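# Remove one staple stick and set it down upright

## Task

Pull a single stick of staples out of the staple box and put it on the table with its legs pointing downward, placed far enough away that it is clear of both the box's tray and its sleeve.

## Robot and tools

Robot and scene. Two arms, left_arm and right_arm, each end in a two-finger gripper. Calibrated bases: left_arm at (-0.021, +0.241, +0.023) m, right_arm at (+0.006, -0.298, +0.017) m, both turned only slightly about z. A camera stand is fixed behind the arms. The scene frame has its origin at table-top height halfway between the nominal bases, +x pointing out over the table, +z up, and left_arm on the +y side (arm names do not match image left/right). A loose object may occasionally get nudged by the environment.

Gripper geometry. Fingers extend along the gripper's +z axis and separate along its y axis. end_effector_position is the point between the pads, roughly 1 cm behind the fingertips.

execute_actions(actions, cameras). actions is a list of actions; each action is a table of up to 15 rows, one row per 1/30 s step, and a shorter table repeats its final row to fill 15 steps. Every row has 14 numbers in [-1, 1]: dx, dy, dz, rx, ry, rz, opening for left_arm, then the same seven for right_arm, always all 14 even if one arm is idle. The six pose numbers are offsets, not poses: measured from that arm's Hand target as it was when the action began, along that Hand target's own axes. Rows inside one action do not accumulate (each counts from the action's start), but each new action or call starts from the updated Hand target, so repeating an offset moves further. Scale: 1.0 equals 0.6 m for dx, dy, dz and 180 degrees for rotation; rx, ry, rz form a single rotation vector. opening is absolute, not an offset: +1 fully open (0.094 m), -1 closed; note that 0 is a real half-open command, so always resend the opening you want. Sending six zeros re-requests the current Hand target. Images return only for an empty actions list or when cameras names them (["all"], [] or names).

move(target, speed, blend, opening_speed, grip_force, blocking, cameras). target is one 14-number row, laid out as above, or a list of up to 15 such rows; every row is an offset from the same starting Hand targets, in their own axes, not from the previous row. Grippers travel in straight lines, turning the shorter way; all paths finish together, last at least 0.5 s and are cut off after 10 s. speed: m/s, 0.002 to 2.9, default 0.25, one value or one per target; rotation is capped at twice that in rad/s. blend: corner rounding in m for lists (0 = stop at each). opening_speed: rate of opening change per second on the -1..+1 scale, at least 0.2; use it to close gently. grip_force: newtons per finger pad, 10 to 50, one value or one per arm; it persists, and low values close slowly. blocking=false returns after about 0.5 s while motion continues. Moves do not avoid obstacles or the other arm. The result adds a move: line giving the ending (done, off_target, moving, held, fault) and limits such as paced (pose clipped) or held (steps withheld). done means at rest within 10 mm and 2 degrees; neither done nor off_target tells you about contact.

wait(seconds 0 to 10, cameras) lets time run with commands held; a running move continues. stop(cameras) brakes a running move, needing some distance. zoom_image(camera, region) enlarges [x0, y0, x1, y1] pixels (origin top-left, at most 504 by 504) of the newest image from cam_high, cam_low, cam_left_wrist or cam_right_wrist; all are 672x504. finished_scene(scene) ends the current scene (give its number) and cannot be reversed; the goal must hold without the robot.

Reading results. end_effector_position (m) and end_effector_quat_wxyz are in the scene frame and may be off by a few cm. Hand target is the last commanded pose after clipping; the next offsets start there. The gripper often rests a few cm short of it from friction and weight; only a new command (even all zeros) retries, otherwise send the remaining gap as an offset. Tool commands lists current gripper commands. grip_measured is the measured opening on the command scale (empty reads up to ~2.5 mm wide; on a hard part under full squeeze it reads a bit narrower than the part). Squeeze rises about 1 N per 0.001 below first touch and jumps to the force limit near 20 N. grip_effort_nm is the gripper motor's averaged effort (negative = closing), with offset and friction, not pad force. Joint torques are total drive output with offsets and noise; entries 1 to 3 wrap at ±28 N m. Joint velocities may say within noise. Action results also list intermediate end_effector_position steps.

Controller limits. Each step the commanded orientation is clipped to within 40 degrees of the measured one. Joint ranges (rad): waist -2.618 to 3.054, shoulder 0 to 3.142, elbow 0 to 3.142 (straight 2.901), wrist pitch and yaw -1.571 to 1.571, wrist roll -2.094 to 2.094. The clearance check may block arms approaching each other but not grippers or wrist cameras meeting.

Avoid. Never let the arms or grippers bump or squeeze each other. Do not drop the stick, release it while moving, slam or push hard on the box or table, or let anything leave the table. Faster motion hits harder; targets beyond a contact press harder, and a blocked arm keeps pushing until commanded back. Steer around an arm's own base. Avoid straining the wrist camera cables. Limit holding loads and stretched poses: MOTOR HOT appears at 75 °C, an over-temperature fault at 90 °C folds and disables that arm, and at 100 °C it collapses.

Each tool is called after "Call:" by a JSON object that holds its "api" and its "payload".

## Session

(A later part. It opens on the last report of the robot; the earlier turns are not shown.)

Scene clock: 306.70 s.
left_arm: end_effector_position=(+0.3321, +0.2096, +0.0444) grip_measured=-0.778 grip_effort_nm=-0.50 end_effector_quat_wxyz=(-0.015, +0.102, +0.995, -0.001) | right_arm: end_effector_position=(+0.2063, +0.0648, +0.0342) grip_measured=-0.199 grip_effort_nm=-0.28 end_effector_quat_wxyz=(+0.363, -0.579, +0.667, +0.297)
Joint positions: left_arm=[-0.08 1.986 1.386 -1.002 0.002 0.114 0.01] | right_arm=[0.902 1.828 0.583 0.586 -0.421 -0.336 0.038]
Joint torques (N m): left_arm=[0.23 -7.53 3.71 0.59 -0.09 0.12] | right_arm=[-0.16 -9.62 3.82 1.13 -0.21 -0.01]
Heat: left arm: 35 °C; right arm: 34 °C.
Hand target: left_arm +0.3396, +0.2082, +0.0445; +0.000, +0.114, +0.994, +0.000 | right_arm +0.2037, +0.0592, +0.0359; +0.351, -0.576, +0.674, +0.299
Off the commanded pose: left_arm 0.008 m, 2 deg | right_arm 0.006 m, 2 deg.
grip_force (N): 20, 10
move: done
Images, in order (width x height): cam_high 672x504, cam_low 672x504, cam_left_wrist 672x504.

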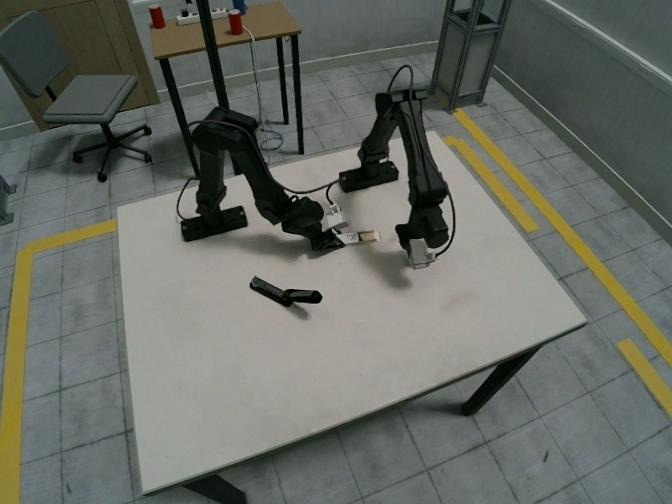

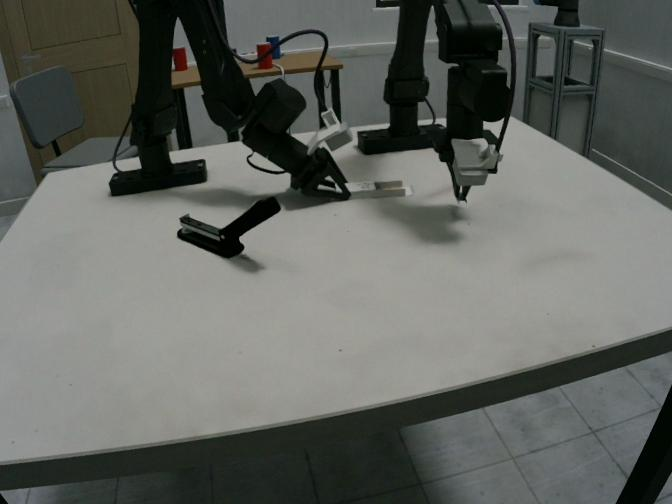

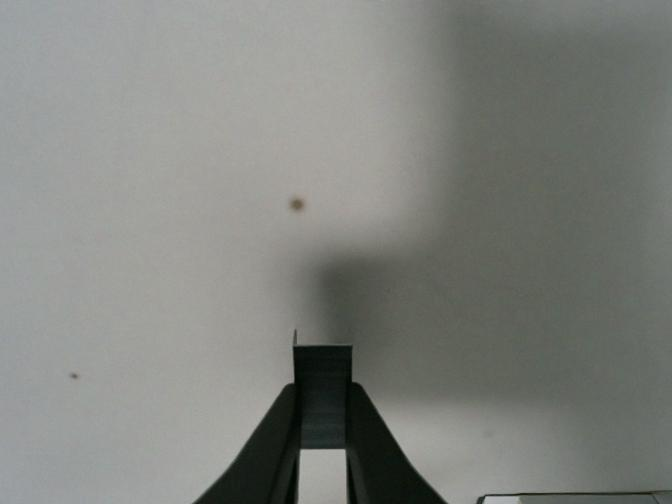

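Call:
{"api": "move", "payload": {"target": [0,0,0.036,0,0,0,-0.85,0,0,0,0,0,0,-0.22], "cameras": ["cam_left_wrist","cam_low"], "speed": 0.06}}

Call:
{"api": "zoom_image", "payload": {"camera": "cam_low", "region": [430, 165, 500, 235]}}

Scene clock: 310.27 s.
left_arm: end_effector_position=(+0.3331, +0.2095, +0.0251) grip_measured=-0.778 grip_effort_nm=-0.50 end_effector_quat_wxyz=(-0.012, +0.102, +0.995, -0.001) | right_arm: end_effector_position=(+0.2063, +0.0648, +0.0342) grip_measured=-0.199 grip_effort_nm=-0.29 end_effector_quat_wxyz=(+0.363, -0.579, +0.667, +0.297)
Joint positions: left_arm=[-0.08 2.012 1.342 -0.925 0.002 0.114 0.01] | right_arm=[0.902 1.828 0.583 0.586 -0.421 -0.336 0.038]
Joint torques (N m): left_arm=[0.23 -7.27 3.26 0.57 -0.05 0.11] | right_arm=[-0.14 -9.62 3.81 1.13 -0.21 -0.01]
Heat: left arm: 35 °C; right arm: 35 °C.
Hand target: left_arm +0.3396, +0.2083, +0.0229; +0.000, +0.114, +0.994, +0.000 | right_arm +0.2037, +0.0592, +0.0359; +0.351, -0.576, +0.674, +0.299
Off the commanded pose: left_arm 0.007 m, 2 deg | right_arm 0.006 m, 2 deg.
grip_force (N): 20, 10
move: done
Images, in order (width x height): cam_low 672x504, cam_left_wrist 672x504.

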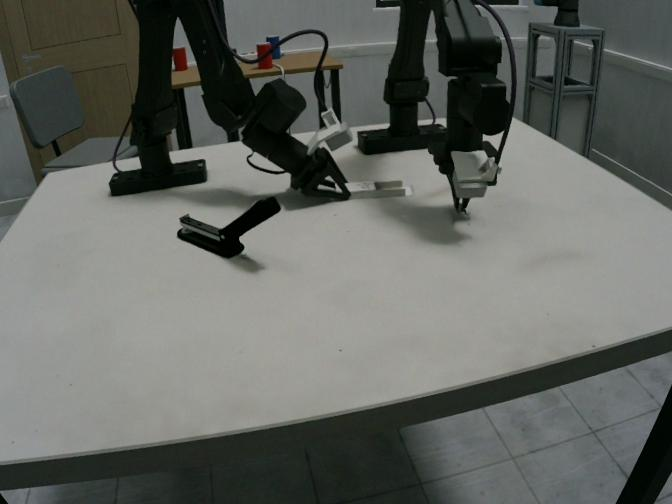

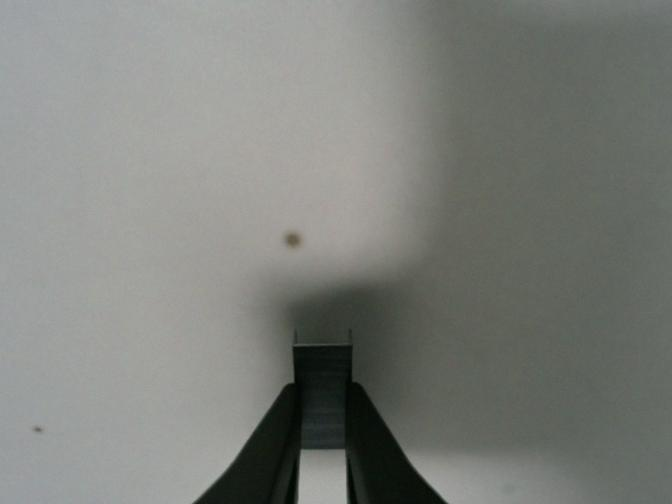

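Scaled by 7.200 from the camera's 672x504 image, which has a finer 960x720 frame.

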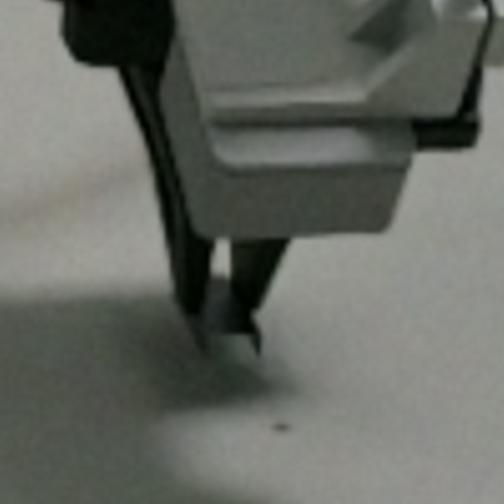

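Call:
{"api": "move", "payload": {"target": [0,0,0.013,0,0,0,-0.85,0,0,0,0,0,0,-0.22], "cameras": ["cam_low"], "speed": 0.03}}

Call:
{"api": "zoom_image", "payload": {"camera": "cam_low", "region": [430, 165, 500, 235]}}

Call:
{"api": "move", "payload": {"target": [0,0,0.007,0,0,0,-0.85,0,0,0,0,0,0,-0.22], "cameras": ["cam_low","cam_left_wrist"], "speed": 0.02}}

Call:
{"api": "zoom_image", "payload": {"camera": "cam_low", "region": [430, 165, 500, 235]}}

Scene clock: 314.47 s.
left_arm: end_effector_position=(+0.3336, +0.2095, +0.0177) grip_measured=-0.778 grip_effort_nm=-0.50 end_effector_quat_wxyz=(-0.011, +0.102, +0.995, -0.001) | right_arm: end_effector_position=(+0.2063, +0.0648, +0.0342) grip_measured=-0.199 grip_effort_nm=-0.29 end_effector_quat_wxyz=(+0.363, -0.579, +0.667, +0.297)
Joint positions: left_arm=[-0.08 2.024 1.328 -0.897 0.002 0.114 0.01] | right_arm=[0.902 1.828 0.583 0.586 -0.421 -0.336 0.038]
Joint torques (N m): left_arm=[0.27 -7.24 3.23 0.59 -0.09 0.11] | right_arm=[-0.16 -9.62 3.81 1.13 -0.21 -0.02]
Heat: left arm: 35 °C; right arm: 35 °C.
Hand target: left_arm +0.3396, +0.2083, +0.0151; +0.000, +0.114, +0.994, +0.000 | right_arm +0.2037, +0.0592, +0.0359; +0.351, -0.576, +0.674, +0.299
Off the commanded pose: left_arm 0.007 m, 2 deg | right_arm 0.006 m, 2 deg.
grip_force (N): 20, 10
move: done
Images, in order (width x height): cam_low 672x504.

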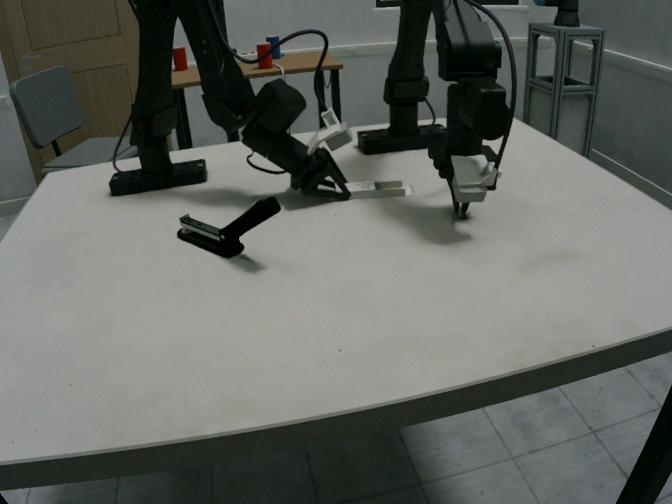

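Scaled by 7.200 from the camera's 672x504 image, which has a finer 960x720 frame.

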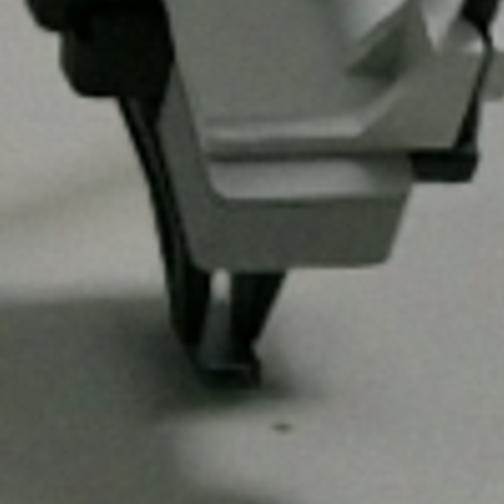

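Scene clock: 315.47 s.
left_arm: end_effector_position=(+0.3355, +0.2093, +0.0170) grip_measured=-0.778 grip_effort_nm=-0.50 end_effector_quat_wxyz=(-0.007, +0.102, +0.995, -0.001) | right_arm: end_effector_position=(+0.2063, +0.0648, +0.0342) grip_measured=-0.199 grip_effort_nm=-0.29 end_effector_quat_wxyz=(+0.363, -0.579, +0.667, +0.297)
Joint positions: left_arm=[-0.08 2.024 1.325 -0.885 0.002 0.114 0.01] | right_arm=[0.902 1.828 0.583 0.586 -0.421 -0.336 0.038]
Joint torques (N m): left_arm=[0.25 -6.84 2.91 0.67 -0.05 0.12] | right_arm=[-0.16 -9.62 3.81 1.13 -0.21 -0.01]
Heat: left arm: 35 °C; right arm: 35 °C.
Hand target: left_arm +0.3396, +0.2083, +0.0109; +0.000, +0.114, +0.994, +0.000 | right_arm +0.2037, +0.0592, +0.0359; +0.351, -0.576, +0.674, +0.299
Off the commanded pose: left_arm 0.007 m, 2 deg | right_arm 0.006 m, 2 deg.
grip_force (N): 20, 10
move: done
Images, in order (width x height): cam_low 672x504, cam_left_wrist 672x504.

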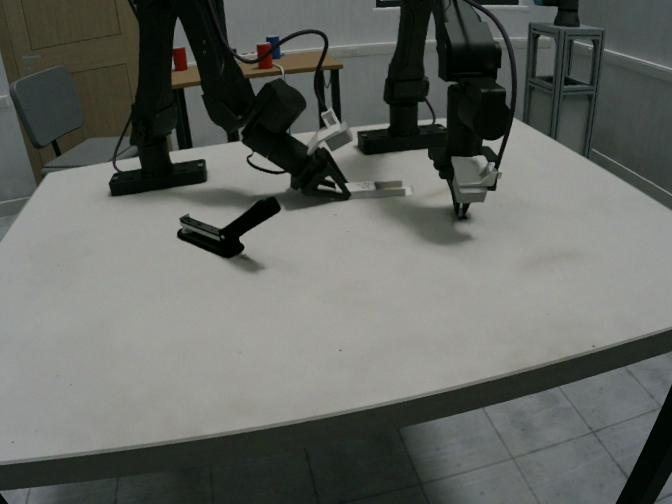

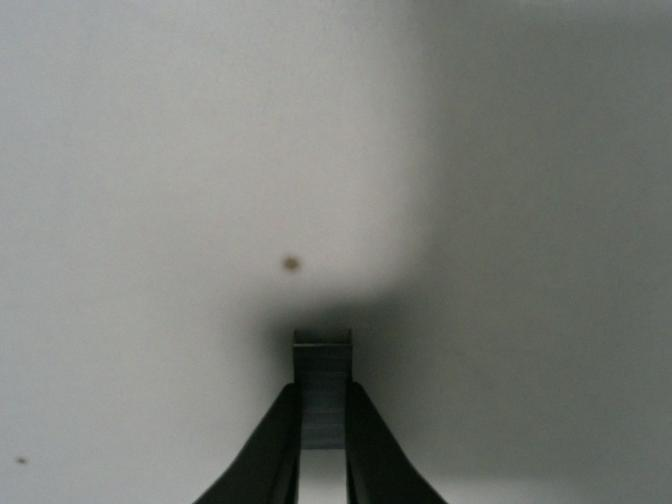

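Scaled by 7.200 from the camera's 672x504 image, which has a finer 960x720 frame.

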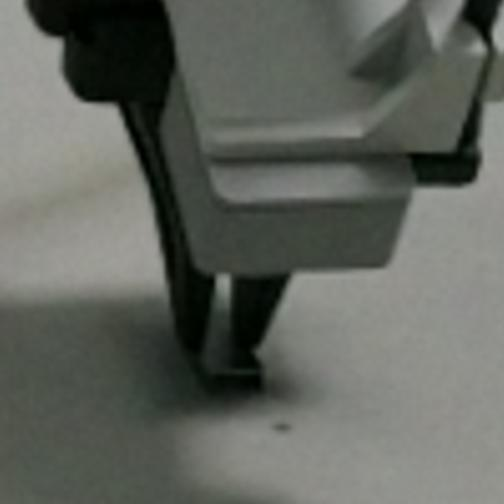

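Call:
{"api": "move", "payload": {"target": [0,0,-0.004,0,0,0,-0.5,0,0,0,0,0,0,-0.22], "cameras": ["cam_low","cam_left_wrist"], "speed": 0.02, "opening_speed": 0.25}}

Call:
{"api": "move", "payload": {"target": [0,0,-0.15,0,0,0,-0.5,0,0,0,0,0,0,-0.22], "cameras": ["cam_low","cam_left_wrist"], "speed": 0.08}}

Call:
{"api": "zoom_image", "payload": {"camera": "cam_left_wrist", "region": [220, 150, 440, 370]}}

Call:
{"api": "zoom_image", "payload": {"camera": "cam_low", "region": [430, 165, 500, 235]}}

Scene clock: 320.33 s.
left_arm: end_effector_position=(+0.3355, +0.2093, +0.0170) grip_measured=-0.502 grip_effort_nm=0.11 end_effector_quat_wxyz=(-0.007, +0.102, +0.995, -0.001) | right_arm: end_effector_position=(+0.2063, +0.0648, +0.0342) grip_measured=-0.199 grip_effort_nm=-0.29 end_effector_quat_wxyz=(+0.363, -0.579, +0.667, +0.297)
Joint positions: left_arm=[-0.08 2.024 1.325 -0.885 0.002 0.114 0.023] | right_arm=[0.902 1.828 0.583 0.586 -0.421 -0.336 0.038]
Joint torques (N m): left_arm=[0.27 -7.05 3.28 0.59 -0.06 0.12] | right_arm=[-0.16 -9.65 3.81 1.13 -0.21 -0.02]
Heat: left arm: 34 °C; right arm: 35 °C.
Hand target: left_arm +0.3396, +0.2083, +0.0133; +0.000, +0.114, +0.994, +0.000 | right_arm +0.2037, +0.0592, +0.0359; +0.351, -0.576, +0.674, +0.299
Off the commanded pose: left_arm 0.006 m, 2 deg | right_arm 0.006 m, 2 deg.
grip_force (N): 20, 10
move: done
Images, in order (width x height): cam_low 672x504, cam_left_wrist 672x504.

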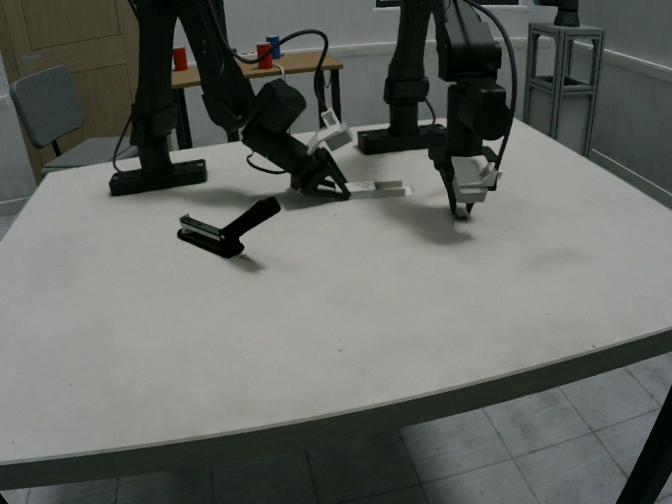

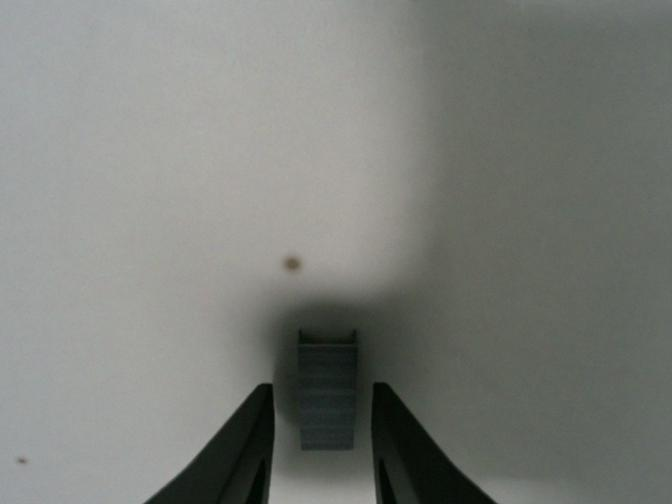

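Scene clock: 322.33 s.
left_arm: end_effector_position=(+0.3303, +0.2098, +0.0798) grip_measured=-0.502 grip_effort_nm=0.11 end_effector_quat_wxyz=(-0.031, +0.102, +0.994, -0.001) | right_arm: end_effector_position=(+0.2063, +0.0648, +0.0342) grip_measured=-0.199 grip_effort_nm=-0.29 end_effector_quat_wxyz=(+0.363, -0.579, +0.667, +0.297)
Joint positions: left_arm=[-0.08 1.971 1.509 -1.172 0.002 0.114 0.023] | right_arm=[0.902 1.828 0.583 0.586 -0.421 -0.336 0.038]
Joint torques (N m): left_arm=[0.16 -11.08 6.41 0.08 -0.03 0.1] | right_arm=[-0.14 -9.62 3.81 1.12 -0.21 -0.01]
Heat: left arm: 35 °C; right arm: 35 °C.
Hand target: left_arm +0.3396, +0.2082, +0.1033; +0.000, +0.114, +0.994, +0.000 | right_arm +0.2037, +0.0592, +0.0359; +0.351, -0.576, +0.674, +0.299
Off the commanded pose: left_arm 0.025 m, 4 deg | right_arm 0.006 m, 2 deg.
grip_force (N): 20, 10
move: off_target (left_arm)
Images, in order (width x height): cam_low 672x504, cam_left_wrist 672x504.

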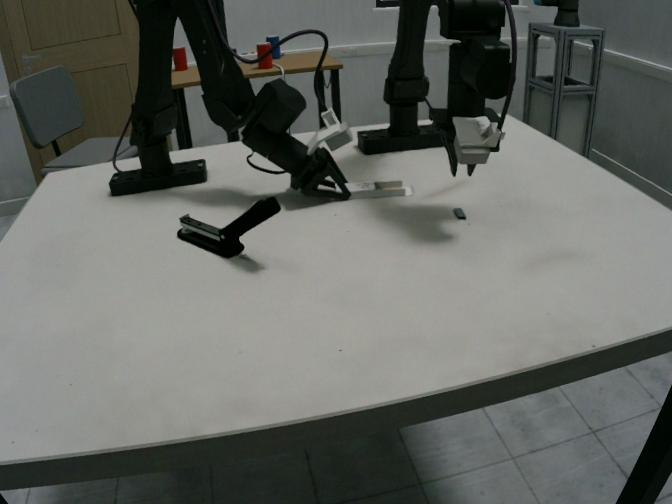

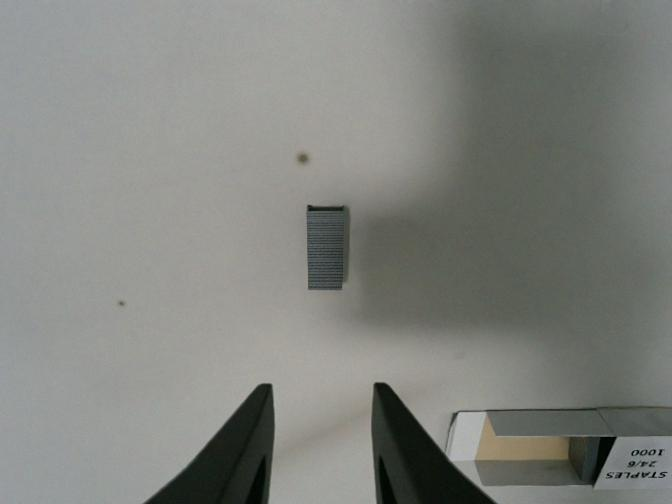

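Scaled by 2.291 from the camera's 672x504 image, which has a finer 960x720 frame.

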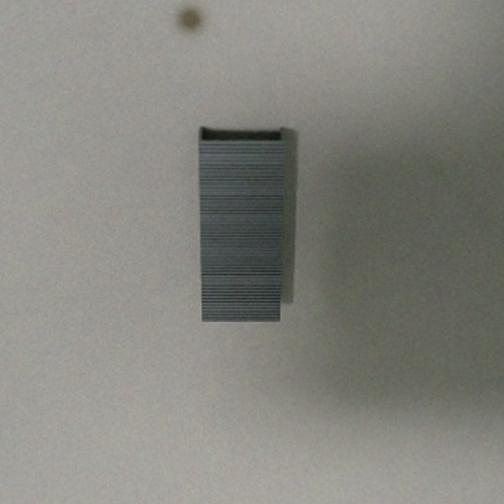

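Scaled by 7.200 from the camera's 672x504 image, which has a finer 960x720 frame.

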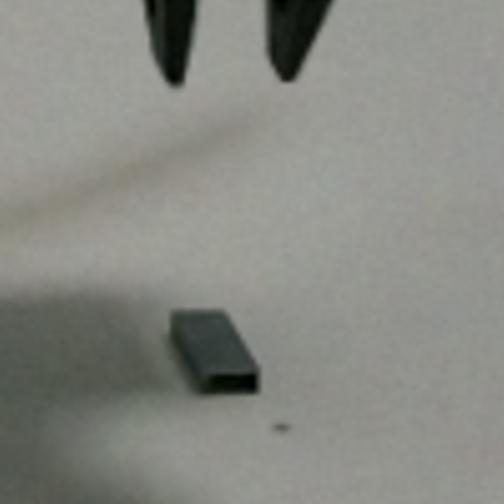

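Call:
{"api": "move", "payload": {"target": [[0,0,0,0,0,0,-0.5,0,0,0,0,0,0,0.4],[0,0,0,0,0,0,-0.5,-0.03,0,-0.18,0,0,0,0.4]], "cameras": ["cam_low","cam_right_wrist"], "speed": 0.15, "opening_speed": 0.6}}

Scene clock: 327.73 s.
left_arm: end_effector_position=(+0.3300, +0.2098, +0.0798) grip_measured=-0.502 grip_effort_nm=0.11 end_effector_quat_wxyz=(-0.032, +0.102, +0.994, -0.001) | right_arm: end_effector_position=(+0.1976, -0.0195, +0.1028) grip_measured=+0.398 grip_effort_nm=0.12 end_effector_quat_wxyz=(+0.353, -0.567, +0.687, +0.286)
Joint positions: left_arm=[-0.08 1.971 1.509 -1.174 0.002 0.114 0.023] | right_arm=[0.708 1.286 0.494 0.041 -0.534 -0.452 0.066]
Joint torques (N m): left_arm=[0.1 -11.15 6.35 0.07 -0.02 0.11] | right_arm=[-0.49 -5.42 7.2 1.09 -0.62 -0.16]
Heat: left arm: 35 °C; right arm: 34 °C.
Hand target: left_arm +0.3396, +0.2082, +0.1033; +0.000, +0.114, +0.994, +0.000 | right_arm +0.1914, -0.0179, +0.1126; +0.351, -0.576, +0.674, +0.299
Off the commanded pose: left_arm 0.025 m, 4 deg | right_arm 0.012 m, 2 deg.
grip_force (N): 20, 10
move: off_target (left_arm, right_arm)
Images, in order (width x height): cam_low 672x504, cam_right_wrist 672x504.

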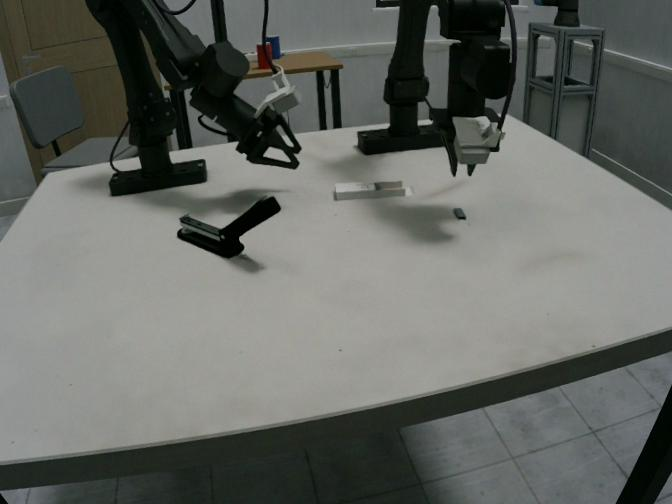

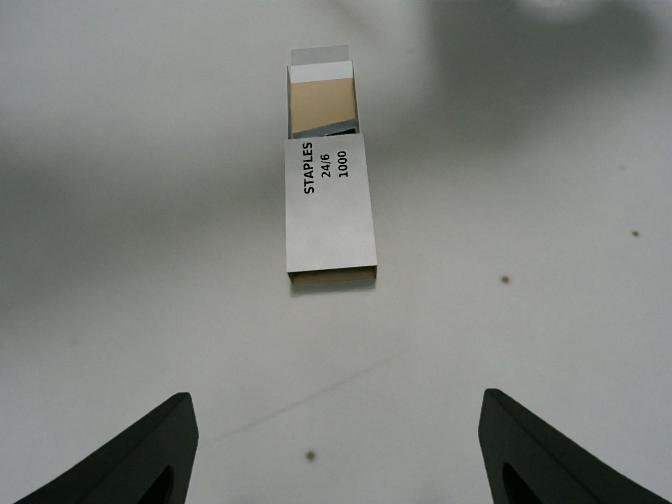

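Call:
{"api": "finished_scene", "payload": {"scene": 1}}

The scene is finished: the task was done.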